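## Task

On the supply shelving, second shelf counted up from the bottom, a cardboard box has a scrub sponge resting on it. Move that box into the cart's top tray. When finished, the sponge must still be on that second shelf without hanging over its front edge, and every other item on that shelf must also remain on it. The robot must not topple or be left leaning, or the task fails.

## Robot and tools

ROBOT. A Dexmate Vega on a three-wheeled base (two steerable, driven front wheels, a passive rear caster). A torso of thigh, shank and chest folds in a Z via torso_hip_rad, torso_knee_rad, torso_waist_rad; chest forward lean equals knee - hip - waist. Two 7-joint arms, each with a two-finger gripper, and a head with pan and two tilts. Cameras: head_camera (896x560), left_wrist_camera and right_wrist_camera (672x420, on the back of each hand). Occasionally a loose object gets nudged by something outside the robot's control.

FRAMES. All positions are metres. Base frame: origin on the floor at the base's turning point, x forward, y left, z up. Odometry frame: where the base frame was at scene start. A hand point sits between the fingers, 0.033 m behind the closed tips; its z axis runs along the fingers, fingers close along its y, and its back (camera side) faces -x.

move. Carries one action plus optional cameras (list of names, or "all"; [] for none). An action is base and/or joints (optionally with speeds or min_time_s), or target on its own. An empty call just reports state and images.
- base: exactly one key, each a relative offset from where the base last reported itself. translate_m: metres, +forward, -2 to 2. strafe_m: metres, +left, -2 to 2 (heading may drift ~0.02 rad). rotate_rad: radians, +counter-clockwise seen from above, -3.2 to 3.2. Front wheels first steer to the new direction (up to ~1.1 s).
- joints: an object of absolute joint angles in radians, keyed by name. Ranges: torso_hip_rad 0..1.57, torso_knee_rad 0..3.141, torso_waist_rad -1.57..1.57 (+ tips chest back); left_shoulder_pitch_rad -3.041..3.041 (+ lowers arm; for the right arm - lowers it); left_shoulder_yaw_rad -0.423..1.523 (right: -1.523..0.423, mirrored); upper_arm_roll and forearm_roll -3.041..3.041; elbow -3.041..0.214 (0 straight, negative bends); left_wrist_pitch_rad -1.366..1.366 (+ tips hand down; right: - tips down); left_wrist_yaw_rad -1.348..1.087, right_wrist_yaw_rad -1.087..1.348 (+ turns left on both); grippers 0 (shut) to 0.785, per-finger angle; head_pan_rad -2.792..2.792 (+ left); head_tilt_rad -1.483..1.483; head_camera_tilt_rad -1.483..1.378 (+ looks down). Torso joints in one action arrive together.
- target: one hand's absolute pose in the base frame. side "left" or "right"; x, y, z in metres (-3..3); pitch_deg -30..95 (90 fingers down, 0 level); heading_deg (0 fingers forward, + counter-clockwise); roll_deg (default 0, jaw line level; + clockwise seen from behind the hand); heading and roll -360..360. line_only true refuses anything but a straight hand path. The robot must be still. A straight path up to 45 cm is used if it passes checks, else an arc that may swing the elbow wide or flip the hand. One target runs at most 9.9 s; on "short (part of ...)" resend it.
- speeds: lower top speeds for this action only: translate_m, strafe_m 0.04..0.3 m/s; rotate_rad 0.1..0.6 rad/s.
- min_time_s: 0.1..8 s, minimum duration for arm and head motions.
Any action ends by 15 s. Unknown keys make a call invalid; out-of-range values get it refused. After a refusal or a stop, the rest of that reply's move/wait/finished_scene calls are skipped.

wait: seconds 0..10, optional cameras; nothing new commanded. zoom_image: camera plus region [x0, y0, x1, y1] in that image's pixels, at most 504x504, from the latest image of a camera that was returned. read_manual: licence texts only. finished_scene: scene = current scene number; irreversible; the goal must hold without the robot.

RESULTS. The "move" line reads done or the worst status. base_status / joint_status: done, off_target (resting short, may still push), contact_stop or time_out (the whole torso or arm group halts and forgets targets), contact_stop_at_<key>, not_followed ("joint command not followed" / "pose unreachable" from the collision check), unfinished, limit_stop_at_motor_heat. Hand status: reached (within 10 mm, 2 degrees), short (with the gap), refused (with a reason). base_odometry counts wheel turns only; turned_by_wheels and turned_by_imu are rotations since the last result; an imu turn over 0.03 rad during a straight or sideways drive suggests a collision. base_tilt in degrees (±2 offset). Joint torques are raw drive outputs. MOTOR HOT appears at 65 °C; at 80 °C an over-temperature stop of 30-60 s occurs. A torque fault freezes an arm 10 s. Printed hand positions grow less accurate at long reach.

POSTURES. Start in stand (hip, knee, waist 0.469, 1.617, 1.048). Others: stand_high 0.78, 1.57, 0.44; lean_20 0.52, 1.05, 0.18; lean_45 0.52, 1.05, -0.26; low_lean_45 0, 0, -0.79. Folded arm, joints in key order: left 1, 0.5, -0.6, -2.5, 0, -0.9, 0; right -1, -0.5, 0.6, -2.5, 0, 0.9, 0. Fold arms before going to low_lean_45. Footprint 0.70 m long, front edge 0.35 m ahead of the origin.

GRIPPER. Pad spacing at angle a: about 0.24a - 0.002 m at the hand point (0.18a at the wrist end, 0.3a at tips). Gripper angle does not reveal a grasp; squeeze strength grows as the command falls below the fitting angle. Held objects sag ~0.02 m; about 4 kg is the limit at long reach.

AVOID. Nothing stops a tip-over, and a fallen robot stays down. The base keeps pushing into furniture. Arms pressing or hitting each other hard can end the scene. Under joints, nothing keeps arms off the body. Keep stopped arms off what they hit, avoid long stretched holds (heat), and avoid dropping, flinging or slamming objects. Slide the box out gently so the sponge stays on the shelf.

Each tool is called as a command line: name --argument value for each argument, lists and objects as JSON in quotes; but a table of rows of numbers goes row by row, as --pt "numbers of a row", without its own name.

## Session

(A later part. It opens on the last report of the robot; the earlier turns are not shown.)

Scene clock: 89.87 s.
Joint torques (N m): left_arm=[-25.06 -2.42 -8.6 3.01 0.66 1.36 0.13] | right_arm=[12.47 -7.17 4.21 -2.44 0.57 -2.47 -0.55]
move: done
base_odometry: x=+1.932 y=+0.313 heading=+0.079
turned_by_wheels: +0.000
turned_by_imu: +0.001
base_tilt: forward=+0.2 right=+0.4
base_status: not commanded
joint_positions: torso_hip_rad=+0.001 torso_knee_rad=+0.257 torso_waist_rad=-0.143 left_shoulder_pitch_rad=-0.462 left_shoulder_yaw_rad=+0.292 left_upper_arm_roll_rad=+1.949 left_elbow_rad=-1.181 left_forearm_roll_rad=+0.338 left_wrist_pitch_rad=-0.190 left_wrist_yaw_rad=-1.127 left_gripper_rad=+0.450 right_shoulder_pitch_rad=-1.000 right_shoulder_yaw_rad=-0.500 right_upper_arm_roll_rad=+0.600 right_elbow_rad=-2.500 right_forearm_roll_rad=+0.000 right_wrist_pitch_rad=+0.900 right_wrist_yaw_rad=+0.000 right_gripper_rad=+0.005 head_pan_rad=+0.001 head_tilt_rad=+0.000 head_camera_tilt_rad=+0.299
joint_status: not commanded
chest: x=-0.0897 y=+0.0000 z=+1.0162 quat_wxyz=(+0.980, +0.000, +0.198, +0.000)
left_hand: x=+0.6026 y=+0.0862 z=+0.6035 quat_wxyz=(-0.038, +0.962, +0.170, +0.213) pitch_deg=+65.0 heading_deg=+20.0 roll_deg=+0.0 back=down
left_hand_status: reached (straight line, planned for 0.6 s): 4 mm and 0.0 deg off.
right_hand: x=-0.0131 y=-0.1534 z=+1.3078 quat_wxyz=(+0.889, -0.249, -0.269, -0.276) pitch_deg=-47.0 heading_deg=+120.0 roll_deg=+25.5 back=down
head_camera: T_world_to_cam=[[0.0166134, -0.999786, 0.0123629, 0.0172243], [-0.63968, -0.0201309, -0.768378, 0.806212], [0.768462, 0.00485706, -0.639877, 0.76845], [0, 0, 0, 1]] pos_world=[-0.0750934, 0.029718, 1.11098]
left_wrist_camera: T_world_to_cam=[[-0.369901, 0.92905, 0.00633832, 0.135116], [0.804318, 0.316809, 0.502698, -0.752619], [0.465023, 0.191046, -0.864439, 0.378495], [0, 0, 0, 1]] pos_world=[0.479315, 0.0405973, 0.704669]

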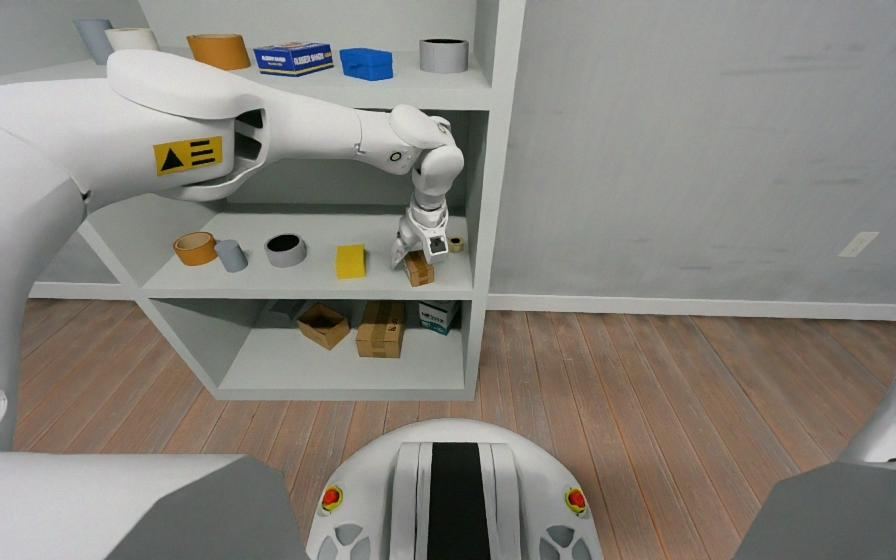

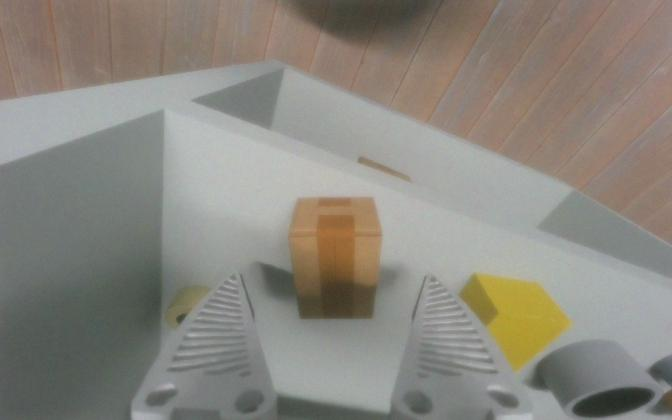

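move --target '{"side":"left","x":0.603,"y":0.086,"z":0.559,"pitch_deg":65,"heading_deg":20,"roll_deg":180,"line_only":true}' --cameras '["left_wrist_camera"]'

move --joints '{"left_gripper_rad": 0.2}' --cameras '["left_wrist_camera"]'

move --target '{"side":"left","x":0.6,"y":0.086,"z":0.64,"pitch_deg":65,"heading_deg":20,"roll_deg":180,"line_only":true}' --cameras '["head_camera","left_wrist_camera"]'

zoom_image --camera "head_camera" --region '[330, 110, 530, 310]'

Scene clock: 91.97 s.
Joint torques (N m): left_arm=[-24.7 -2.48 -8.15 2.36 0.71 1.83 0.2] | right_arm=[10.5 -7.41 4.55 -3.4 0.64 -2.17 -0.81]
move: done
base_odometry: x=+1.932 y=+0.313 heading=+0.079
turned_by_wheels: +0.000
turned_by_imu: +0.001
base_tilt: forward=+0.2 right=+0.3
base_status: not commanded
joint_positions: torso_hip_rad=+0.001 torso_knee_rad=+0.257 torso_waist_rad=-0.143 left_shoulder_pitch_rad=-0.395 left_shoulder_yaw_rad=+0.256 left_upper_arm_roll_rad=+1.974 left_elbow_rad=-1.119 left_forearm_roll_rad=+0.372 left_wrist_pitch_rad=-0.174 left_wrist_yaw_rad=-1.070 left_gripper_rad=+0.450 right_shoulder_pitch_rad=-1.000 right_shoulder_yaw_rad=-0.500 right_upper_arm_roll_rad=+0.600 right_elbow_rad=-2.500 right_forearm_roll_rad=+0.000 right_wrist_pitch_rad=+0.900 right_wrist_yaw_rad=+0.000 right_gripper_rad=+0.005 head_pan_rad=+0.001 head_tilt_rad=+0.000 head_camera_tilt_rad=+0.299
joint_status: not commanded
chest: x=-0.0897 y=+0.0000 z=+1.0162 quat_wxyz=(+0.980, +0.000, +0.198, +0.000)
left_hand: x=+0.6029 y=+0.0860 z=+0.5623 quat_wxyz=(-0.038, +0.962, +0.170, +0.213) pitch_deg=+65.0 heading_deg=+20.0 roll_deg=+0.0 back=down
left_hand_status: reached (straight line, planned for 0.6 s): 3 mm and 0.0 deg off.
right_hand: x=-0.0131 y=-0.1534 z=+1.3078 quat_wxyz=(+0.889, -0.249, -0.269, -0.276) pitch_deg=-47.0 heading_deg=+120.0 roll_deg=+25.5 back=down
left_wrist_camera: T_world_to_cam=[[-0.36993, 0.929039, 0.00621044, 0.135866], [0.804299, 0.3169, 0.50267, -0.73203], [0.465032, 0.190948, -0.864456, 0.342809], [0, 0, 0, 1]] pos_world=[0.479615, 0.0402972, 0.663469]

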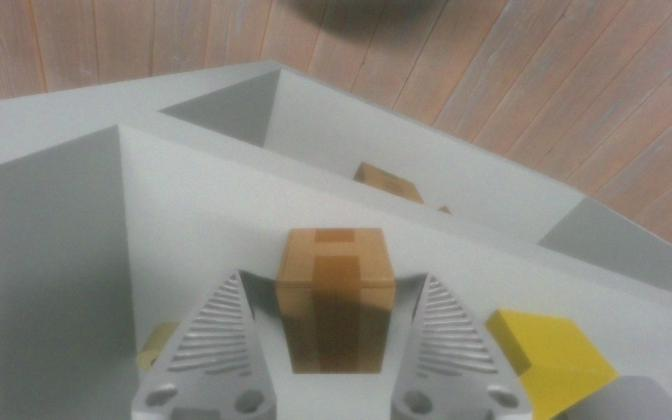

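Scene clock: 92.73 s.
Joint torques (N m): left_arm=[-11.31 -2.44 -2.04 1.62 -0.62 0.25 0.76] | right_arm=[11.31 -6.22 4.52 -2.52 0.58 -2.4 -0.48]
move: done
base_odometry: x=+1.932 y=+0.313 heading=+0.079
turned_by_wheels: +0.000
turned_by_imu: +0.000
base_tilt: forward=+0.1 right=+0.3
base_status: not commanded
joint_positions: torso_hip_rad=+0.001 torso_knee_rad=+0.257 torso_waist_rad=-0.143 left_shoulder_pitch_rad=-0.391 left_shoulder_yaw_rad=+0.254 left_upper_arm_roll_rad=+1.976 left_elbow_rad=-1.114 left_forearm_roll_rad=+0.375 left_wrist_pitch_rad=-0.173 left_wrist_yaw_rad=-1.066 left_gripper_rad=+0.200 right_shoulder_pitch_rad=-1.000 right_shoulder_yaw_rad=-0.500 right_upper_arm_roll_rad=+0.600 right_elbow_rad=-2.500 right_forearm_roll_rad=+0.000 right_wrist_pitch_rad=+0.900 right_wrist_yaw_rad=+0.000 right_gripper_rad=+0.005 head_pan_rad=+0.001 head_tilt_rad=+0.000 head_camera_tilt_rad=+0.299
joint_status: all done
chest: x=-0.0898 y=+0.0000 z=+1.0162 quat_wxyz=(+0.980, +0.000, +0.198, +0.000)
left_hand: x=+0.6032 y=+0.0860 z=+0.5603 quat_wxyz=(-0.037, +0.961, +0.170, +0.213) pitch_deg=+65.0 heading_deg=+20.0 roll_deg=+0.0 back=down
right_hand: x=-0.0133 y=-0.1534 z=+1.3078 quat_wxyz=(+0.889, -0.249, -0.269, -0.276) pitch_deg=-47.0 heading_deg=+120.0 roll_deg=+25.5 back=down
left_wrist_camera: T_world_to_cam=[[-0.369934, 0.92904, 0.00577927, 0.136241], [0.803728, 0.316903, 0.503582, -0.731465], [0.466016, 0.190937, -0.863928, 0.340079], [0, 0, 0, 1]] pos_world=[0.479817, 0.0402971, 0.661369]

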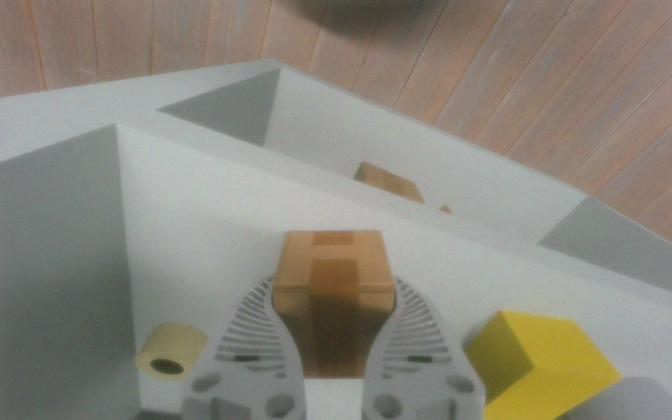

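Scene clock: 94.77 s.
Joint torques (N m): left_arm=[-32.91 4.85 -13.52 1.96 0.46 0.65 -0.15] | right_arm=[12.19 -8.06 3.92 -2.64 0.81 -2.87 -0.58]
move: done
base_odometry: x=+1.932 y=+0.313 heading=+0.079
turned_by_wheels: +0.000
turned_by_imu: +0.001
base_tilt: forward=+0.1 right=+0.3
base_status: not commanded
joint_positions: torso_hip_rad=+0.001 torso_knee_rad=+0.257 torso_waist_rad=-0.143 left_shoulder_pitch_rad=-0.513 left_shoulder_yaw_rad=+0.318 left_upper_arm_roll_rad=+1.928 left_elbow_rad=-1.227 left_forearm_roll_rad=+0.307 left_wrist_pitch_rad=-0.201 left_wrist_yaw_rad=-1.174 left_gripper_rad=+0.200 right_shoulder_pitch_rad=-1.000 right_shoulder_yaw_rad=-0.500 right_upper_arm_roll_rad=+0.600 right_elbow_rad=-2.500 right_forearm_roll_rad=+0.000 right_wrist_pitch_rad=+0.900 right_wrist_yaw_rad=+0.000 right_gripper_rad=+0.005 head_pan_rad=+0.001 head_tilt_rad=+0.000 head_camera_tilt_rad=+0.299
joint_status: not commanded
chest: x=-0.0897 y=+0.0000 z=+1.0162 quat_wxyz=(+0.980, +0.000, +0.198, +0.000)
left_hand: x=+0.6001 y=+0.0861 z=+0.6361 quat_wxyz=(-0.038, +0.962, +0.170, +0.213) pitch_deg=+65.0 heading_deg=+20.1 roll_deg=+0.1 back=down
left_hand_status: reached (straight line, planned for 0.8 s): 4 mm and 0.0 deg off.
right_hand: x=-0.0132 y=-0.1534 z=+1.3078 quat_wxyz=(+0.889, -0.249, -0.269, -0.276) pitch_deg=-47.0 heading_deg=+120.0 roll_deg=+25.5 back=down
head_camera: T_world_to_cam=[[0.0166116, -0.999786, 0.012365, 0.0172218], [-0.639572, -0.0201308, -0.768468, 0.80632], [0.768552, 0.00485717, -0.639769, 0.768336], [0, 0, 0, 1]] pos_world=[-0.0750928, 0.029718, 1.11098]
left_wrist_camera: T_world_to_cam=[[-0.370042, 0.928993, 0.00648335, 0.134225], [0.804417, 0.316913, 0.502473, -0.766837], [0.464739, 0.191151, -0.864568, 0.408208], [0, 0, 0, 1]] pos_world=[0.476815, 0.0402974, 0.737369]

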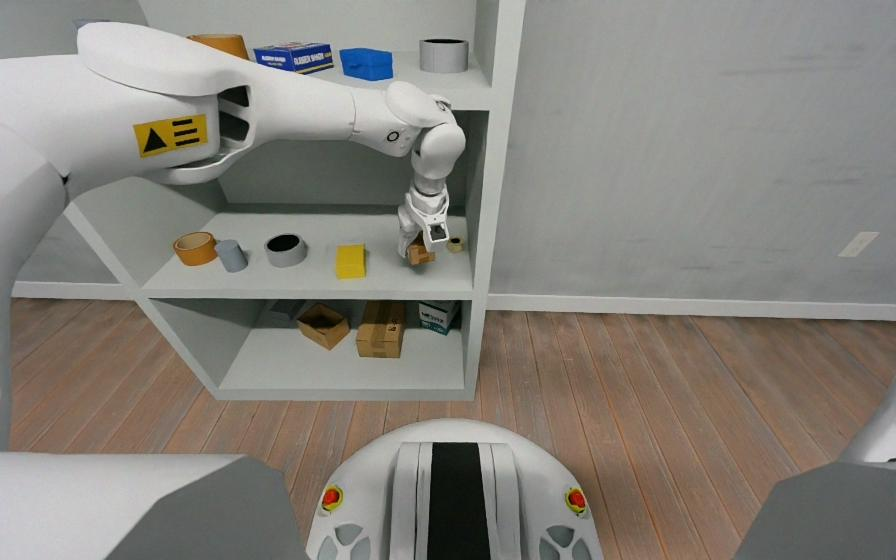

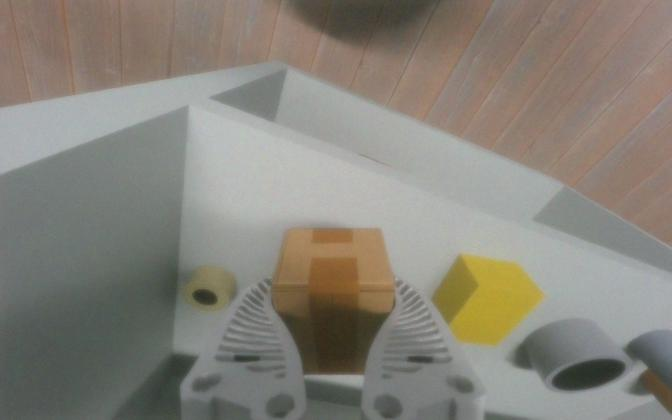

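Scaled by 2.520 (camera's finer frame: 960x600).

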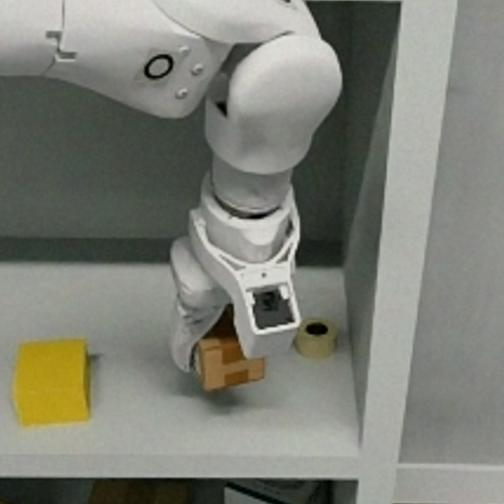

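move --base '{"translate_m": -0.5}' --speeds '{"translate_m": 0.2}' --cameras '[]'

move --base '{"rotate_rad": -2.31}' --speeds '{"rotate_rad": 0.45}' --joints '{"torso_hip_rad":0.203,"torso_knee_rad":0.834,"torso_waist_rad":0.231}' --cameras '["head_camera","left_wrist_camera"]'

Scene clock: 99.77 s.
Joint torques (N m): left_arm=[-31.59 3.14 -13.23 2.2 0.61 -0.05 -0.08] | right_arm=[11.81 -6.73 4.5 -3.59 0.29 -2.16 -0.42]
move: done
base_odometry: x=+1.433 y=+0.274 heading=+0.078
turned_by_wheels: -0.001
turned_by_imu: +0.003
base_tilt: forward=+0.1 right=+0.2
base_status: done
joint_positions: torso_hip_rad=+0.001 torso_knee_rad=+0.257 torso_waist_rad=-0.143 left_shoulder_pitch_rad=-0.519 left_shoulder_yaw_rad=+0.320 left_upper_arm_roll_rad=+1.926 left_elbow_rad=-1.232 left_forearm_roll_rad=+0.304 left_wrist_pitch_rad=-0.202 left_wrist_yaw_rad=-1.179 left_gripper_rad=+0.200 right_shoulder_pitch_rad=-1.000 right_shoulder_yaw_rad=-0.500 right_upper_arm_roll_rad=+0.600 right_elbow_rad=-2.500 right_forearm_roll_rad=+0.000 right_wrist_pitch_rad=+0.900 right_wrist_yaw_rad=+0.000 right_gripper_rad=+0.005 head_pan_rad=+0.001 head_tilt_rad=+0.000 head_camera_tilt_rad=+0.299
joint_status: not commanded
chest: x=-0.0896 y=+0.0000 z=+1.0162 quat_wxyz=(+0.980, +0.000, +0.198, +0.000)
left_hand: x=+0.5998 y=+0.0861 z=+0.6395 quat_wxyz=(-0.038, +0.962, +0.169, +0.213) pitch_deg=+65.0 heading_deg=+20.1 roll_deg=+0.1 back=down
right_hand: x=-0.0131 y=-0.1534 z=+1.3078 quat_wxyz=(+0.889, -0.249, -0.269, -0.276) pitch_deg=-47.0 heading_deg=+120.0 roll_deg=+25.5 back=down

Scene clock: 106.20 s.
Joint torques (N m): left_arm=[-31.6 2.55 -12.87 2.06 0.57 0.23 0.14] | right_arm=[10.12 -6.86 3.99 -1.96 0.58 -2.47 -0.62]
move: done
base_odometry: x=+1.433 y=+0.274 heading=-2.230
turned_by_wheels: -2.308
turned_by_imu: -2.245
base_tilt: forward=+0.1 right=+0.3
base_status: done
joint_positions: torso_hip_rad=+0.203 torso_knee_rad=+0.834 torso_waist_rad=+0.231 left_shoulder_pitch_rad=-0.519 left_shoulder_yaw_rad=+0.320 left_upper_arm_roll_rad=+1.926 left_elbow_rad=-1.232 left_forearm_roll_rad=+0.304 left_wrist_pitch_rad=-0.202 left_wrist_yaw_rad=-1.179 left_gripper_rad=+0.200 right_shoulder_pitch_rad=-1.000 right_shoulder_yaw_rad=-0.500 right_upper_arm_roll_rad=+0.600 right_elbow_rad=-2.500 right_forearm_roll_rad=+0.000 right_wrist_pitch_rad=+0.900 right_wrist_yaw_rad=+0.000 right_gripper_rad=+0.005 head_pan_rad=+0.001 head_tilt_rad=+0.000 head_camera_tilt_rad=+0.299
joint_status: all done
chest: x=-0.0156 y=+0.0000 z=+1.2153 quat_wxyz=(+0.980, +0.000, +0.199, +0.000)
left_hand: x=+0.6734 y=+0.0861 z=+0.8377 quat_wxyz=(-0.038, +0.962, +0.169, +0.212) pitch_deg=+65.1 heading_deg=+20.1 roll_deg=+0.1 back=down
right_hand: x=+0.0613 y=-0.1534 z=+1.5068 quat_wxyz=(+0.889, -0.249, -0.268, -0.276) pitch_deg=-47.1 heading_deg=+119.9 roll_deg=+25.6 back=down
head_camera: T_world_to_cam=[[0.0166292, -0.999786, 0.012341, 0.0135589], [-0.640663, -0.0201305, -0.767558, 1.00558], [0.767642, 0.00485747, -0.64086, 0.84012], [0, 0, 0, 1]] pos_world=[-0.000898803, 0.029718, 1.31007]
left_wrist_camera: T_world_to_cam=[[-0.369739, 0.929109, 0.00699955, 0.159329], [0.805143, 0.316629, 0.501489, -0.926724], [0.463722, 0.191056, -0.865135, 0.549558], [0, 0, 0, 1]] pos_world=[0.550213, 0.0403974, 0.939069]

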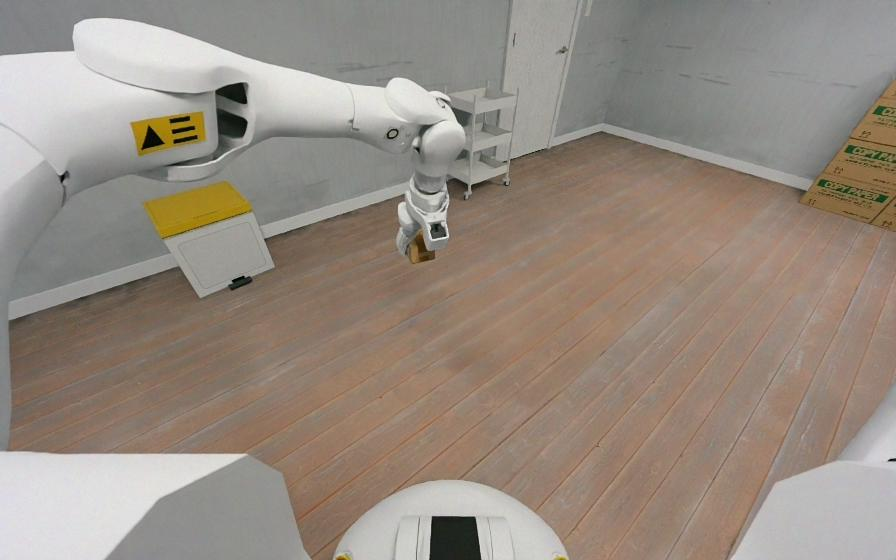

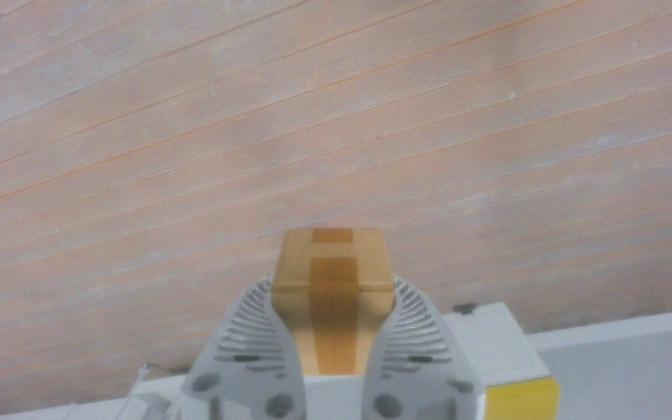

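move --base '{"rotate_rad": -0.125}' --cameras '[]'

move --base '{"translate_m": 1.6}' --cameras '["head_camera","left_wrist_camera"]'

Scene clock: 107.93 s.
Joint torques (N m): left_arm=[-32.45 2.11 -12.91 2.3 0.58 0.81 0.05] | right_arm=[10.48 -5.05 3.93 -2.08 0.85 -1.93 -0.53]
move: done
base_odometry: x=+1.432 y=+0.274 heading=-2.354
turned_by_wheels: -0.125
turned_by_imu: -0.121
base_tilt: forward=+0.1 right=+0.3
base_status: done
joint_positions: torso_hip_rad=+0.203 torso_knee_rad=+0.834 torso_waist_rad=+0.231 left_shoulder_pitch_rad=-0.519 left_shoulder_yaw_rad=+0.320 left_upper_arm_roll_rad=+1.926 left_elbow_rad=-1.232 left_forearm_roll_rad=+0.304 left_wrist_pitch_rad=-0.202 left_wrist_yaw_rad=-1.179 left_gripper_rad=+0.200 right_shoulder_pitch_rad=-1.000 right_shoulder_yaw_rad=-0.500 right_upper_arm_roll_rad=+0.600 right_elbow_rad=-2.500 right_forearm_roll_rad=+0.000 right_wrist_pitch_rad=+0.900 right_wrist_yaw_rad=+0.000 right_gripper_rad=+0.005 head_pan_rad=+0.001 head_tilt_rad=+0.000 head_camera_tilt_rad=+0.299
joint_status: not commanded
chest: x=-0.0156 y=+0.0000 z=+1.2153 quat_wxyz=(+0.980, +0.000, +0.199, +0.000)
left_hand: x=+0.6734 y=+0.0861 z=+0.8377 quat_wxyz=(-0.038, +0.962, +0.169, +0.212) pitch_deg=+65.1 heading_deg=+20.1 roll_deg=+0.1 back=down
right_hand: x=+0.0613 y=-0.1534 z=+1.5068 quat_wxyz=(+0.889, -0.249, -0.268, -0.276) pitch_deg=-47.1 heading_deg=+119.9 roll_deg=+25.6 back=down

Scene clock: 115.17 s.
Joint torques (N m): left_arm=[-31.73 2.51 -13.14 2.02 0.63 0.49 0.06] | right_arm=[12.07 -6.39 3.4 -3.42 0.66 -2.08 -0.8]
move: done
base_odometry: x=+0.301 y=-0.857 heading=-2.355
turned_by_wheels: -0.001
turned_by_imu: -0.010
base_tilt: forward=+0.2 right=+0.3
base_status: done
joint_positions: torso_hip_rad=+0.203 torso_knee_rad=+0.834 torso_waist_rad=+0.231 left_shoulder_pitch_rad=-0.519 left_shoulder_yaw_rad=+0.320 left_upper_arm_roll_rad=+1.926 left_elbow_rad=-1.232 left_forearm_roll_rad=+0.304 left_wrist_pitch_rad=-0.202 left_wrist_yaw_rad=-1.179 left_gripper_rad=+0.200 right_shoulder_pitch_rad=-1.000 right_shoulder_yaw_rad=-0.500 right_upper_arm_roll_rad=+0.600 right_elbow_rad=-2.500 right_forearm_roll_rad=+0.000 right_wrist_pitch_rad=+0.900 right_wrist_yaw_rad=+0.000 right_gripper_rad=+0.005 head_pan_rad=+0.001 head_tilt_rad=+0.000 head_camera_tilt_rad=+0.299
joint_status: not commanded
chest: x=-0.0156 y=+0.0000 z=+1.2153 quat_wxyz=(+0.980, +0.000, +0.199, +0.000)
left_hand: x=+0.6734 y=+0.0861 z=+0.8378 quat_wxyz=(-0.038, +0.962, +0.169, +0.212) pitch_deg=+65.1 heading_deg=+20.1 roll_deg=+0.1 back=down
right_hand: x=+0.0613 y=-0.1533 z=+1.5068 quat_wxyz=(+0.889, -0.249, -0.268, -0.276) pitch_deg=-47.1 heading_deg=+119.9 roll_deg=+25.6 back=down
head_camera: T_world_to_cam=[[0.0166292, -0.999786, 0.012341, 0.0135589], [-0.640663, -0.0201305, -0.767558, 1.00558], [0.767642, 0.00485747, -0.64086, 0.84012], [0, 0, 0, 1]] pos_world=[-0.000898803, 0.029718, 1.31007]
left_wrist_camera: T_world_to_cam=[[-0.369739, 0.929109, 0.00699955, 0.159328], [0.805143, 0.316629, 0.501489, -0.926775], [0.463722, 0.191056, -0.865135, 0.549644], [0, 0, 0, 1]] pos_world=[0.550213, 0.0403974, 0.939169]

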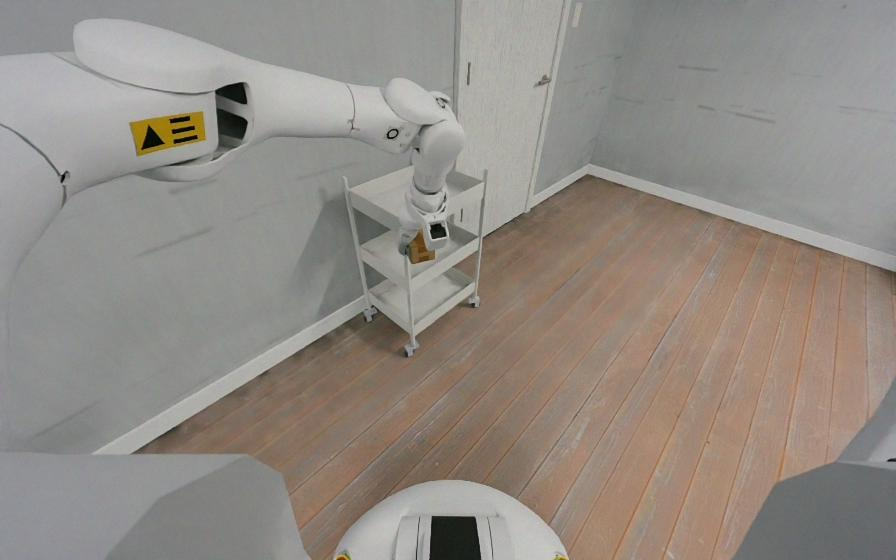

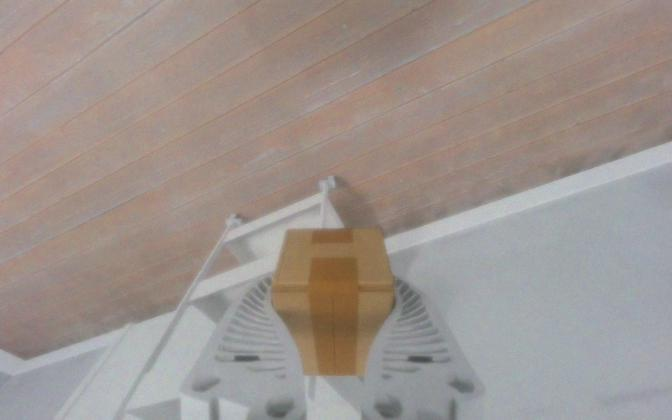

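move --base '{"translate_m": 0.54}' --speeds '{"translate_m": 0.2}' --cameras '["head_camera","left_wrist_camera"]'

zoom_image --camera "head_camera" --region '[280, 130, 560, 440]'

Scene clock: 119.73 s.
Joint torques (N m): left_arm=[-31.75 2.38 -12.79 3.65 0.68 0.82 0.09] | right_arm=[11.72 -5.65 3.55 -2.55 0.49 -2.83 -1.02]
move: done
base_odometry: x=-0.081 y=-1.239 heading=-2.355
turned_by_wheels: -0.001
turned_by_imu: -0.003
base_tilt: forward=+0.2 right=+0.3
base_status: done
joint_positions: torso_hip_rad=+0.203 torso_knee_rad=+0.834 torso_waist_rad=+0.231 left_shoulder_pitch_rad=-0.519 left_shoulder_yaw_rad=+0.320 left_upper_arm_roll_rad=+1.926 left_elbow_rad=-1.232 left_forearm_roll_rad=+0.304 left_wrist_pitch_rad=-0.202 left_wrist_yaw_rad=-1.179 left_gripper_rad=+0.200 right_shoulder_pitch_rad=-1.000 right_shoulder_yaw_rad=-0.500 right_upper_arm_roll_rad=+0.600 right_elbow_rad=-2.500 right_forearm_roll_rad=+0.000 right_wrist_pitch_rad=+0.900 right_wrist_yaw_rad=+0.000 right_gripper_rad=+0.005 head_pan_rad=+0.000 head_tilt_rad=+0.000 head_camera_tilt_rad=+0.299
joint_status: not commanded
chest: x=-0.0156 y=+0.0000 z=+1.2153 quat_wxyz=(+0.980, +0.000, +0.199, +0.000)
left_hand: x=+0.6734 y=+0.0861 z=+0.8378 quat_wxyz=(-0.038, +0.962, +0.169, +0.212) pitch_deg=+65.1 heading_deg=+20.1 roll_deg=+0.1 back=down
right_hand: x=+0.0613 y=-0.1533 z=+1.5068 quat_wxyz=(+0.889, -0.249, -0.268, -0.276) pitch_deg=-47.1 heading_deg=+119.9 roll_deg=+25.6 back=down
head_camera: T_world_to_cam=[[0.0166283, -0.999786, 0.0123433, 0.0135559], [-0.640605, -0.0201313, -0.767607, 1.00565], [0.767691, 0.00485681, -0.640802, 0.840044], [0, 0, 0, 1]] pos_world=[-0.000898482, 0.029718, 1.31007]
left_wrist_camera: T_world_to_cam=[[-0.369739, 0.929109, 0.00699955, 0.159328], [0.805143, 0.316629, 0.501489, -0.926775], [0.463722, 0.191056, -0.865135, 0.549644], [0, 0, 0, 1]] pos_world=[0.550213, 0.0403974, 0.939169]

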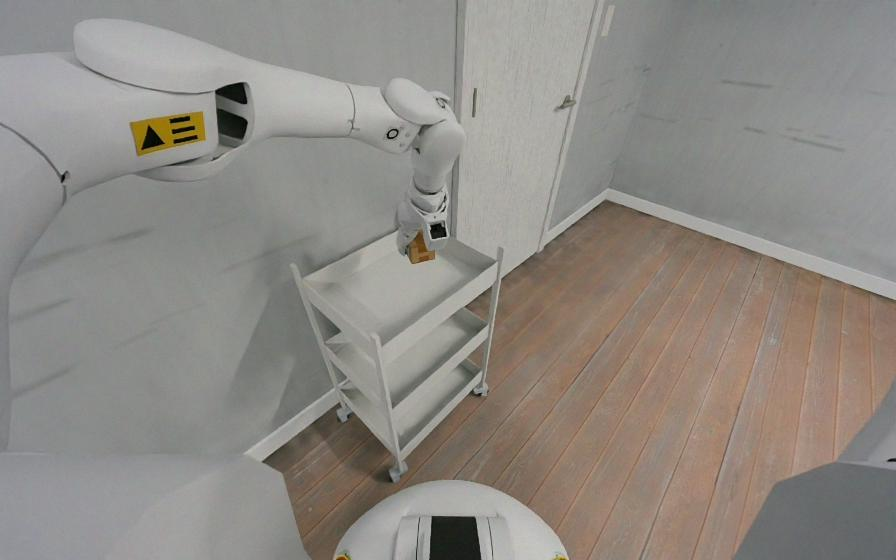

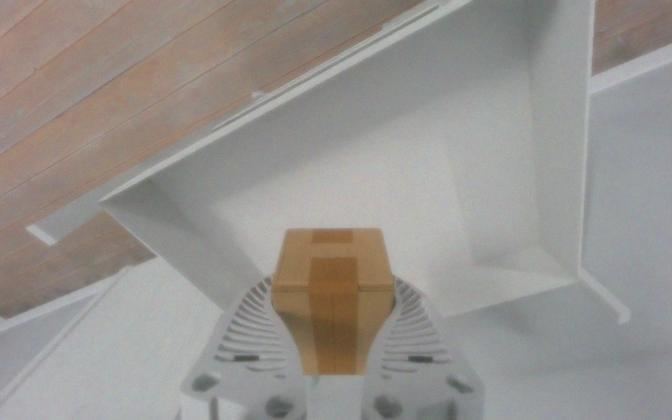

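Scaled by 1.626 (camera's finer frame: 960x600).

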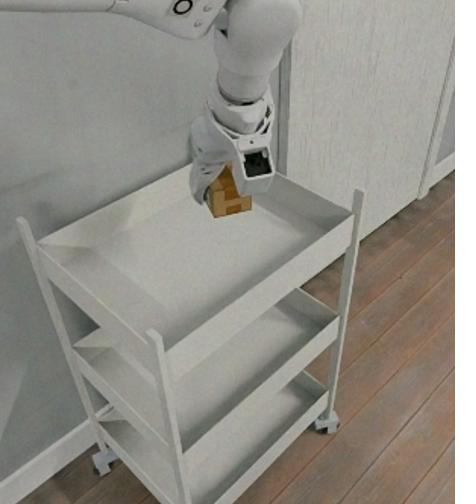

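move --target '{"side":"left","x":0.735,"y":0.115,"z":0.8,"pitch_deg":65,"heading_deg":20,"roll_deg":180,"line_only":true}' --cameras '["left_wrist_camera"]'

move --joints '{"torso_hip_rad":0.05,"torso_knee_rad":0.541,"torso_waist_rad":0.091}' --cameras '["head_camera","left_wrist_camera"]'

zoom_image --camera "head_camera" --region '[280, 130, 560, 440]'

Scene clock: 121.30 s.
Joint torques (N m): left_arm=[-31.99 1.63 -12.59 2.65 0.68 0.62 -0.04] | right_arm=[12.52 -7.15 4.8 -2.86 0.75 -1.72 -0.54]
move: refused
base_odometry: x=-0.081 y=-1.239 heading=-2.355
turned_by_wheels: +0.000
turned_by_imu: +0.000
base_tilt: forward=+0.2 right=+0.3
base_status: not commanded
joint_positions: torso_hip_rad=+0.203 torso_knee_rad=+0.834 torso_waist_rad=+0.231 left_shoulder_pitch_rad=-0.519 left_shoulder_yaw_rad=+0.320 left_upper_arm_roll_rad=+1.926 left_elbow_rad=-1.232 left_forearm_roll_rad=+0.304 left_wrist_pitch_rad=-0.202 left_wrist_yaw_rad=-1.179 left_gripper_rad=+0.200 right_shoulder_pitch_rad=-1.000 right_shoulder_yaw_rad=-0.500 right_upper_arm_roll_rad=+0.600 right_elbow_rad=-2.500 right_forearm_roll_rad=+0.000 right_wrist_pitch_rad=+0.900 right_wrist_yaw_rad=+0.000 right_gripper_rad=+0.005 head_pan_rad=+0.000 head_tilt_rad=+0.000 head_camera_tilt_rad=+0.299
joint_status: not commanded
chest: x=-0.0156 y=+0.0000 z=+1.2153 quat_wxyz=(+0.980, +0.000, +0.199, +0.000)
left_hand: x=+0.6734 y=+0.0861 z=+0.8378 quat_wxyz=(-0.038, +0.962, +0.169, +0.212) pitch_deg=+65.1 heading_deg=+20.1 roll_deg=+0.1 back=down
left_hand_status: refused: no posture of the arm gets there (out of reach): the closest leaves the hand 0.0 cm and 0 deg from the pose. Nothing moved. At pitch 50 a posture exists at this place; the way there is not checked.
right_hand: x=+0.0613 y=-0.1533 z=+1.5068 quat_wxyz=(+0.889, -0.249, -0.268, -0.276) pitch_deg=-47.1 heading_deg=+119.9 roll_deg=+25.6 back=down
left_wrist_camera: T_world_to_cam=[[-0.369739, 0.929109, 0.00699955, 0.159328], [0.805143, 0.316629, 0.501489, -0.926775], [0.463722, 0.191056, -0.865135, 0.549644], [0, 0, 0, 1]] pos_world=[0.550213, 0.0403974, 0.939169]

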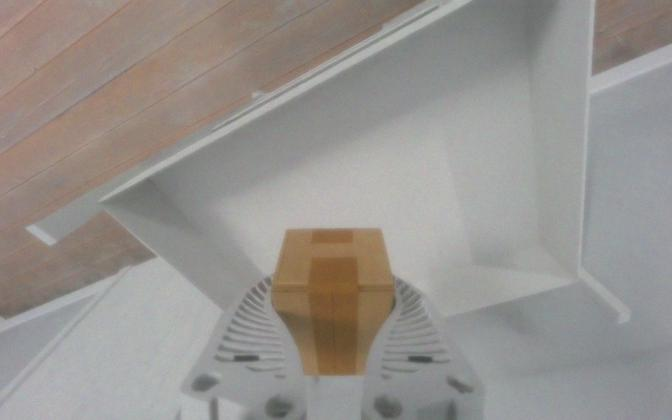

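not run: a stop came earlier in this reply.

This scene's latest camera images include none from head_camera. They are from: left_wrist_camera. head_camera's image comes with the result of a call that names it in "cameras".

move --target '{"side":"left","x":0.69,"y":0.13,"z":0.81,"pitch_deg":65,"heading_deg":20,"roll_deg":180,"line_only":true}' --cameras '["left_wrist_camera"]'

move --joints '{"torso_hip_rad":0.05,"torso_knee_rad":0.541,"torso_waist_rad":0.091}' --cameras '["head_camera","left_wrist_camera"]'

zoom_image --camera "head_camera" --region '[280, 130, 560, 440]'

Scene clock: 123.87 s.
Joint torques (N m): left_arm=[-26.71 2.65 -9.4 3.95 0.77 0.55 0.29] | right_arm=[10.49 -7.88 3.85 -2.59 0.55 -1.22 -0.84]
move: done
base_odometry: x=-0.081 y=-1.239 heading=-2.355
turned_by_wheels: +0.000
turned_by_imu: +0.001
base_tilt: forward=+0.1 right=+0.3
base_status: not commanded
joint_positions: torso_hip_rad=+0.203 torso_knee_rad=+0.834 torso_waist_rad=+0.231 left_shoulder_pitch_rad=-0.487 left_shoulder_yaw_rad=+0.370 left_upper_arm_roll_rad=+1.960 left_elbow_rad=-1.176 left_forearm_roll_rad=+0.352 left_wrist_pitch_rad=-0.269 left_wrist_yaw_rad=-1.091 left_gripper_rad=+0.200 right_shoulder_pitch_rad=-1.000 right_shoulder_yaw_rad=-0.500 right_upper_arm_roll_rad=+0.600 right_elbow_rad=-2.500 right_forearm_roll_rad=+0.000 right_wrist_pitch_rad=+0.900 right_wrist_yaw_rad=+0.000 right_gripper_rad=+0.005 head_pan_rad=+0.000 head_tilt_rad=+0.000 head_camera_tilt_rad=+0.299
joint_status: not commanded
chest: x=-0.0156 y=+0.0000 z=+1.2153 quat_wxyz=(+0.980, +0.000, +0.199, +0.000)
left_hand: x=+0.6891 y=+0.1273 z=+0.8115 quat_wxyz=(-0.038, +0.961, +0.169, +0.213) pitch_deg=+65.0 heading_deg=+20.0 roll_deg=+0.0 back=down
left_hand_status: reached (straight line, planned for 0.6 s): 3 mm and 0.0 deg off.
right_hand: x=+0.0613 y=-0.1533 z=+1.5068 quat_wxyz=(+0.889, -0.249, -0.268, -0.276) pitch_deg=-47.1 heading_deg=+119.9 roll_deg=+25.6 back=down
left_wrist_camera: T_world_to_cam=[[-0.36967, 0.929144, 0.00603465, 0.127749], [0.804249, 0.316713, 0.502867, -0.939883], [0.465325, 0.190748, -0.864342, 0.509987], [0, 0, 0, 1]] pos_world=[0.565816, 0.0816971, 0.912669]

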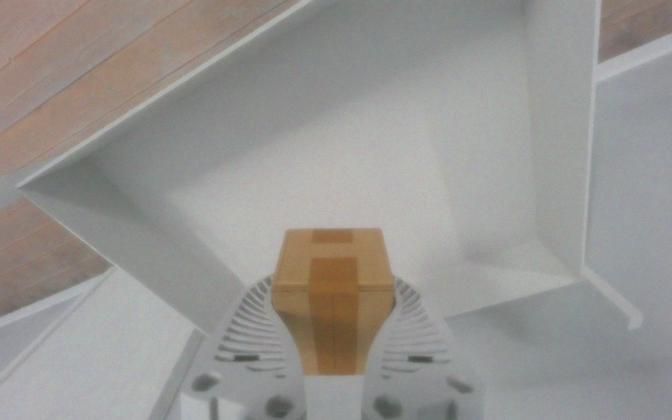

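Scene clock: 126.23 s.
Joint torques (N m): left_arm=[-26.26 3.38 -9.14 3.25 0.85 0.98 0.1] | right_arm=[11.73 -8.27 3.57 -2.69 0.32 -2.34 -0.68]
move: done
base_odometry: x=-0.081 y=-1.239 heading=-2.355
turned_by_wheels: +0.000
turned_by_imu: +0.001
base_tilt: forward=+0.3 right=+0.3
base_status: not commanded
joint_positions: torso_hip_rad=+0.050 torso_knee_rad=+0.541 torso_waist_rad=+0.091 left_shoulder_pitch_rad=-0.485 left_shoulder_yaw_rad=+0.373 left_upper_arm_roll_rad=+1.962 left_elbow_rad=-1.172 left_forearm_roll_rad=+0.355 left_wrist_pitch_rad=-0.273 left_wrist_yaw_rad=-1.086 left_gripper_rad=+0.200 right_shoulder_pitch_rad=-1.000 right_shoulder_yaw_rad=-0.500 right_upper_arm_roll_rad=+0.600 right_elbow_rad=-2.500 right_forearm_roll_rad=+0.000 right_wrist_pitch_rad=+0.900 right_wrist_yaw_rad=+0.000 right_gripper_rad=+0.005 head_pan_rad=+0.000 head_tilt_rad=+0.000 head_camera_tilt_rad=+0.299
joint_status: all done
chest: x=-0.0375 y=+0.0000 z=+1.1159 quat_wxyz=(+0.980, +0.000, +0.199, +0.000)
left_hand: x=+0.6680 y=+0.1299 z=+0.7106 quat_wxyz=(-0.038, +0.961, +0.169, +0.213) pitch_deg=+65.0 heading_deg=+20.0 roll_deg=+0.0 back=down
right_hand: x=+0.0393 y=-0.1533 z=+1.4074 quat_wxyz=(+0.889, -0.249, -0.268, -0.276) pitch_deg=-47.1 heading_deg=+119.9 roll_deg=+25.6 back=down
head_camera: T_world_to_cam=[[0.0166268, -0.999786, 0.0123466, 0.0151447], [-0.640446, -0.0201318, -0.767739, 0.915416], [0.767823, 0.00485771, -0.640644, 0.793048], [0, 0, 0, 1]] pos_world=[-0.0228976, 0.029718, 1.21067]
left_wrist_camera: T_world_to_cam=[[-0.369641, 0.929154, 0.00616224, 0.118115], [0.804244, 0.316613, 0.50294, -0.873013], [0.465357, 0.190863, -0.8643, 0.432054], [0, 0, 0, 1]] pos_world=[0.544716, 0.0841972, 0.811769]

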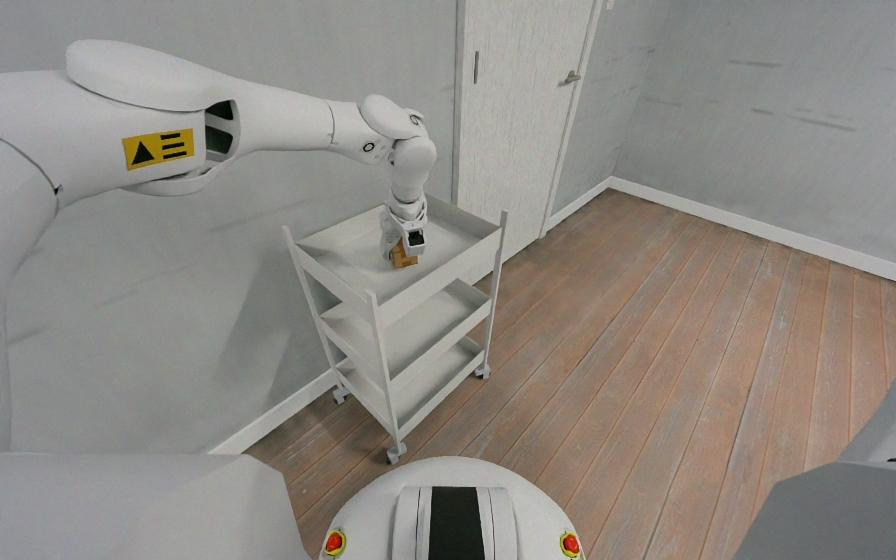

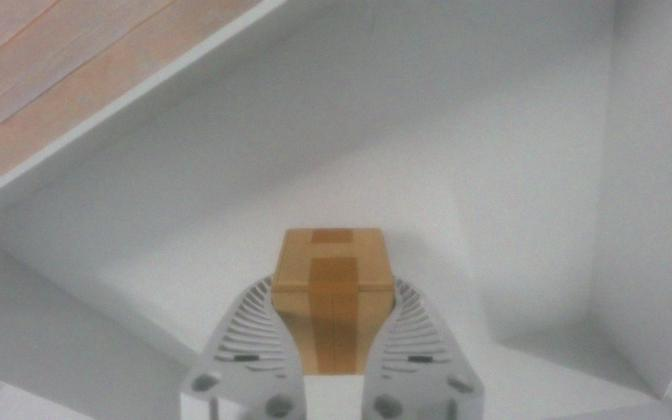

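Scaled by 1.626 (camera's finer frame: 960x600).

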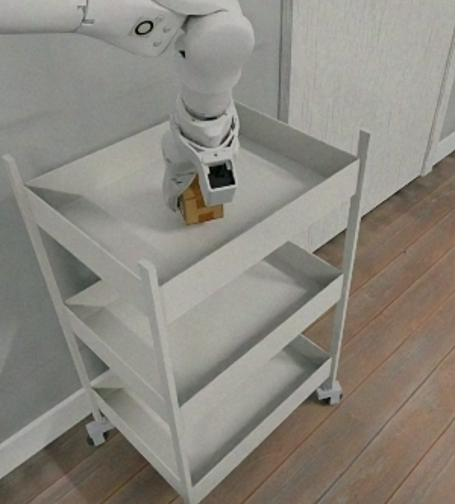

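move --joints '{"torso_knee_rad":0.515,"torso_waist_rad":0.065}' --cameras '["left_wrist_camera"]'

move --joints '{"torso_knee_rad":0.497,"torso_waist_rad":0.047}' --cameras '["head_camera","left_wrist_camera"]'

zoom_image --camera "head_camera" --region '[330, 180, 480, 300]'

Scene clock: 127.57 s.
Joint torques (N m): left_arm=[-25.64 4.4 -9.31 3.73 0.72 1.31 0.25] | right_arm=[11.56 -6.13 3.17 -2.08 0.64 -2.39 -0.68]
move: done
base_odometry: x=-0.081 y=-1.239 heading=-2.355
turned_by_wheels: +0.000
turned_by_imu: +0.000
base_tilt: forward=+0.2 right=+0.3
base_status: not commanded
joint_positions: torso_hip_rad=+0.050 torso_knee_rad=+0.515 torso_waist_rad=+0.065 left_shoulder_pitch_rad=-0.485 left_shoulder_yaw_rad=+0.373 left_upper_arm_roll_rad=+1.962 left_elbow_rad=-1.172 left_forearm_roll_rad=+0.355 left_wrist_pitch_rad=-0.273 left_wrist_yaw_rad=-1.086 left_gripper_rad=+0.200 right_shoulder_pitch_rad=-1.000 right_shoulder_yaw_rad=-0.500 right_upper_arm_roll_rad=+0.600 right_elbow_rad=-2.500 right_forearm_roll_rad=+0.000 right_wrist_pitch_rad=+0.900 right_wrist_yaw_rad=+0.000 right_gripper_rad=+0.005 head_pan_rad=+0.000 head_tilt_rad=+0.000 head_camera_tilt_rad=+0.299
joint_status: all done
chest: x=-0.0447 y=+0.0000 z=+1.1077 quat_wxyz=(+0.980, +0.000, +0.199, +0.000)
left_hand: x=+0.6609 y=+0.1299 z=+0.7024 quat_wxyz=(-0.038, +0.961, +0.169, +0.213) pitch_deg=+65.0 heading_deg=+20.0 roll_deg=+0.0 back=down
right_hand: x=+0.0322 y=-0.1533 z=+1.3992 quat_wxyz=(+0.889, -0.249, -0.268, -0.276) pitch_deg=-47.1 heading_deg=+119.9 roll_deg=+25.6 back=down
left_wrist_camera: T_world_to_cam=[[-0.369641, 0.929154, 0.00616224, 0.115411], [0.804244, 0.316613, 0.50294, -0.86313], [0.465357, 0.190863, -0.8643, 0.428298], [0, 0, 0, 1]] pos_world=[0.537516, 0.0842972, 0.803569]

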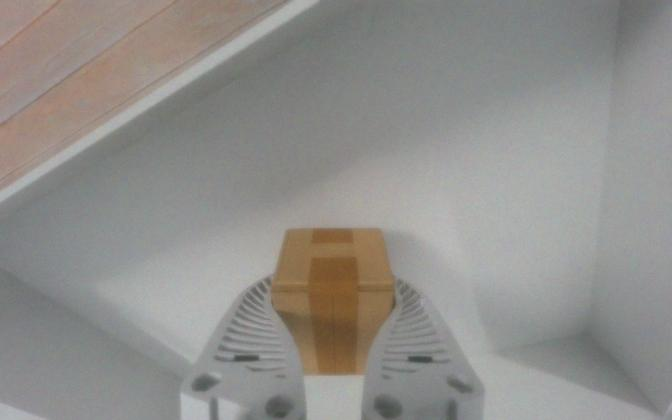

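Scene clock: 128.37 s.
Joint torques (N m): left_arm=[-26.57 3.44 -9.15 3.11 0.72 0.57 0.14] | right_arm=[10.86 -7.36 4.13 -3.06 0.56 -2.03 -0.73]
move: done
base_odometry: x=-0.081 y=-1.239 heading=-2.355
turned_by_wheels: +0.000
turned_by_imu: +0.000
base_tilt: forward=+0.2 right=+0.4
base_status: not commanded
joint_positions: torso_hip_rad=+0.050 torso_knee_rad=+0.497 torso_waist_rad=+0.047 left_shoulder_pitch_rad=-0.485 left_shoulder_yaw_rad=+0.373 left_upper_arm_roll_rad=+1.962 left_elbow_rad=-1.172 left_forearm_roll_rad=+0.355 left_wrist_pitch_rad=-0.273 left_wrist_yaw_rad=-1.086 left_gripper_rad=+0.200 right_shoulder_pitch_rad=-1.000 right_shoulder_yaw_rad=-0.500 right_upper_arm_roll_rad=+0.600 right_elbow_rad=-2.500 right_forearm_roll_rad=+0.000 right_wrist_pitch_rad=+0.900 right_wrist_yaw_rad=+0.000 right_gripper_rad=+0.005 head_pan_rad=+0.000 head_tilt_rad=+0.000 head_camera_tilt_rad=+0.299
joint_status: all done
chest: x=-0.0495 y=+0.0000 z=+1.1019 quat_wxyz=(+0.980, +0.000, +0.199, +0.000)
left_hand: x=+0.6561 y=+0.1299 z=+0.6966 quat_wxyz=(-0.038, +0.961, +0.169, +0.213) pitch_deg=+65.0 heading_deg=+20.0 roll_deg=+0.0 back=down
right_hand: x=+0.0274 y=-0.1533 z=+1.3934 quat_wxyz=(+0.889, -0.249, -0.268, -0.276) pitch_deg=-47.1 heading_deg=+119.9 roll_deg=+25.6 back=down
head_camera: T_world_to_cam=[[0.0166268, -0.999786, 0.0123466, 0.0155154], [-0.640446, -0.0201318, -0.767739, 0.897046], [0.767823, 0.00485771, -0.640644, 0.793216], [0, 0, 0, 1]] pos_world=[-0.0347976, 0.029718, 1.19667]
left_wrist_camera: T_world_to_cam=[[-0.369641, 0.929154, 0.00616224, 0.113672], [0.804244, 0.316613, 0.50294, -0.856352], [0.465357, 0.190863, -0.8643, 0.425519], [0, 0, 0, 1]] pos_world=[0.532716, 0.0842972, 0.797769]

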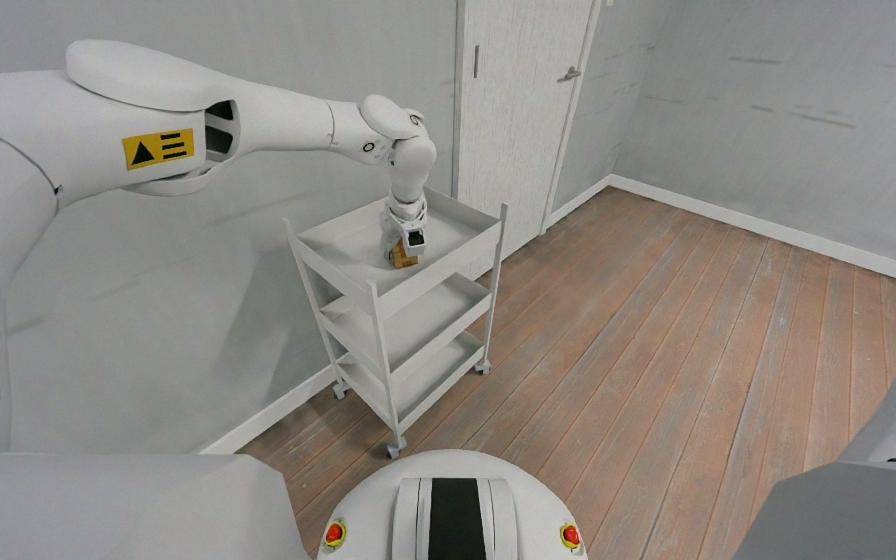

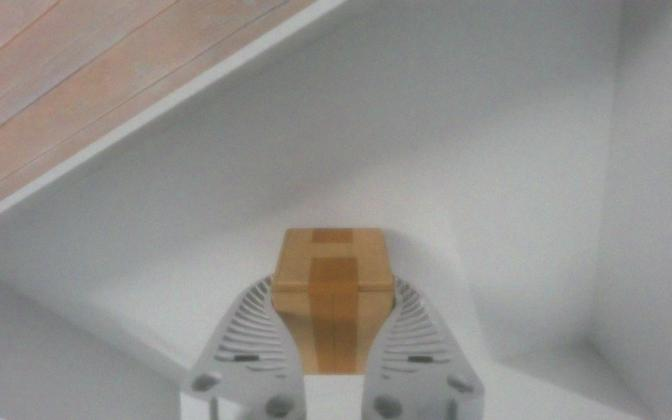

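Scaled by 3.360 (camera's finer frame: 960x600).

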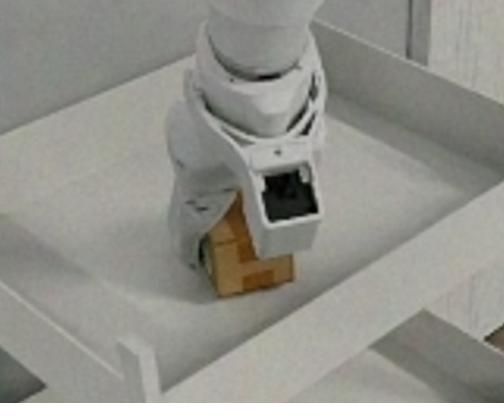

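move --joints '{"torso_knee_rad":0.473,"torso_waist_rad":0.023}' --cameras '["left_wrist_camera"]'

move --joints '{"torso_knee_rad":0.455,"torso_waist_rad":0.005}' --cameras '["left_wrist_camera"]'

Scene clock: 129.87 s.
Joint torques (N m): left_arm=[-21.58 2.83 -6.77 3.28 -0.17 0.48 0.07] | right_arm=[13.04 -7.41 3.25 -3.21 1.02 -2.4 -0.84]
move: done
base_odometry: x=-0.081 y=-1.239 heading=-2.355
turned_by_wheels: +0.000
turned_by_imu: +0.000
base_tilt: forward=+0.1 right=+0.4
base_status: not commanded
joint_positions: torso_hip_rad=+0.050 torso_knee_rad=+0.473 torso_waist_rad=+0.023 left_shoulder_pitch_rad=-0.485 left_shoulder_yaw_rad=+0.373 left_upper_arm_roll_rad=+1.962 left_elbow_rad=-1.172 left_forearm_roll_rad=+0.355 left_wrist_pitch_rad=-0.273 left_wrist_yaw_rad=-1.086 left_gripper_rad=+0.200 right_shoulder_pitch_rad=-1.000 right_shoulder_yaw_rad=-0.500 right_upper_arm_roll_rad=+0.600 right_elbow_rad=-2.500 right_forearm_roll_rad=+0.000 right_wrist_pitch_rad=+0.900 right_wrist_yaw_rad=+0.000 right_gripper_rad=+0.005 head_pan_rad=+0.000 head_tilt_rad=+0.000 head_camera_tilt_rad=+0.299
joint_status: all done
chest: x=-0.0559 y=+0.0000 z=+1.0940 quat_wxyz=(+0.980, +0.000, +0.199, +0.000)
left_hand: x=+0.6499 y=+0.1299 z=+0.6891 quat_wxyz=(-0.037, +0.961, +0.169, +0.213) pitch_deg=+65.0 heading_deg=+20.0 roll_deg=+0.0 back=down
right_hand: x=+0.0209 y=-0.1533 z=+1.3855 quat_wxyz=(+0.889, -0.249, -0.269, -0.276) pitch_deg=-47.1 heading_deg=+120.0 roll_deg=+25.6 back=down
left_wrist_camera: T_world_to_cam=[[-0.369638, 0.929157, 0.00586459, 0.111753], [0.803859, 0.316613, 0.503555, -0.847847], [0.466025, 0.190847, -0.863943, 0.421309], [0, 0, 0, 1]] pos_world=[0.526517, 0.0841972, 0.790269]

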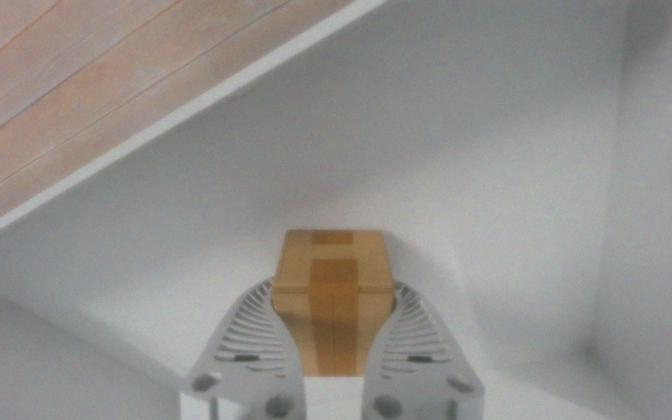

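Scene clock: 130.67 s.
Joint torques (N m): left_arm=[-1.63 3.14 2.67 0.98 -2.55 -1.2 0.12] | right_arm=[11.5 -6.71 3.86 -3.52 0.7 -2.52 -0.66]
move: done
base_odometry: x=-0.081 y=-1.239 heading=-2.355
turned_by_wheels: +0.000
turned_by_imu: +0.000
base_tilt: forward=+0.1 right=+0.3
base_status: not commanded
joint_positions: torso_hip_rad=+0.050 torso_knee_rad=+0.455 torso_waist_rad=+0.006 left_shoulder_pitch_rad=-0.486 left_shoulder_yaw_rad=+0.373 left_upper_arm_roll_rad=+1.961 left_elbow_rad=-1.172 left_forearm_roll_rad=+0.356 left_wrist_pitch_rad=-0.272 left_wrist_yaw_rad=-1.086 left_gripper_rad=+0.200 right_shoulder_pitch_rad=-1.000 right_shoulder_yaw_rad=-0.500 right_upper_arm_roll_rad=+0.600 right_elbow_rad=-2.500 right_forearm_roll_rad=+0.000 right_wrist_pitch_rad=+0.900 right_wrist_yaw_rad=+0.000 right_gripper_rad=+0.005 head_pan_rad=+0.000 head_tilt_rad=+0.000 head_camera_tilt_rad=+0.299
joint_status: all done
chest: x=-0.0610 y=+0.0000 z=+1.0880 quat_wxyz=(+0.980, +0.000, +0.198, +0.000)
left_hand: x=+0.6459 y=+0.1297 z=+0.6847 quat_wxyz=(-0.037, +0.961, +0.170, +0.215) pitch_deg=+64.8 heading_deg=+19.8 roll_deg=-0.2 back=down
right_hand: x=+0.0156 y=-0.1533 z=+1.3796 quat_wxyz=(+0.889, -0.249, -0.269, -0.276) pitch_deg=-47.0 heading_deg=+120.0 roll_deg=+25.5 back=down
left_wrist_camera: T_world_to_cam=[[-0.369918, 0.929054, 0.00445152, 0.111552], [0.802476, 0.317098, 0.505451, -0.842752], [0.46818, 0.190548, -0.862844, 0.41722], [0, 0, 0, 1]] pos_world=[0.52222, 0.0840966, 0.785469]

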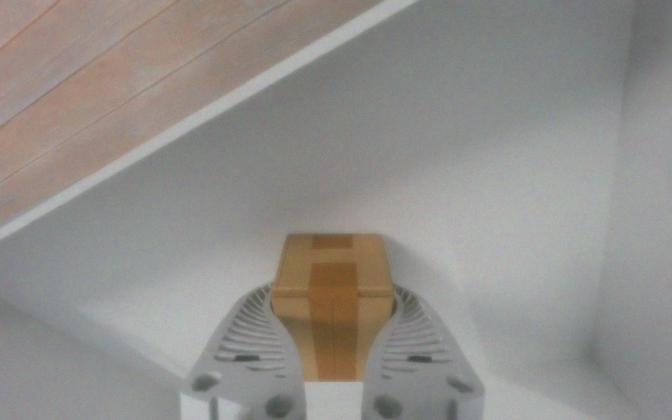

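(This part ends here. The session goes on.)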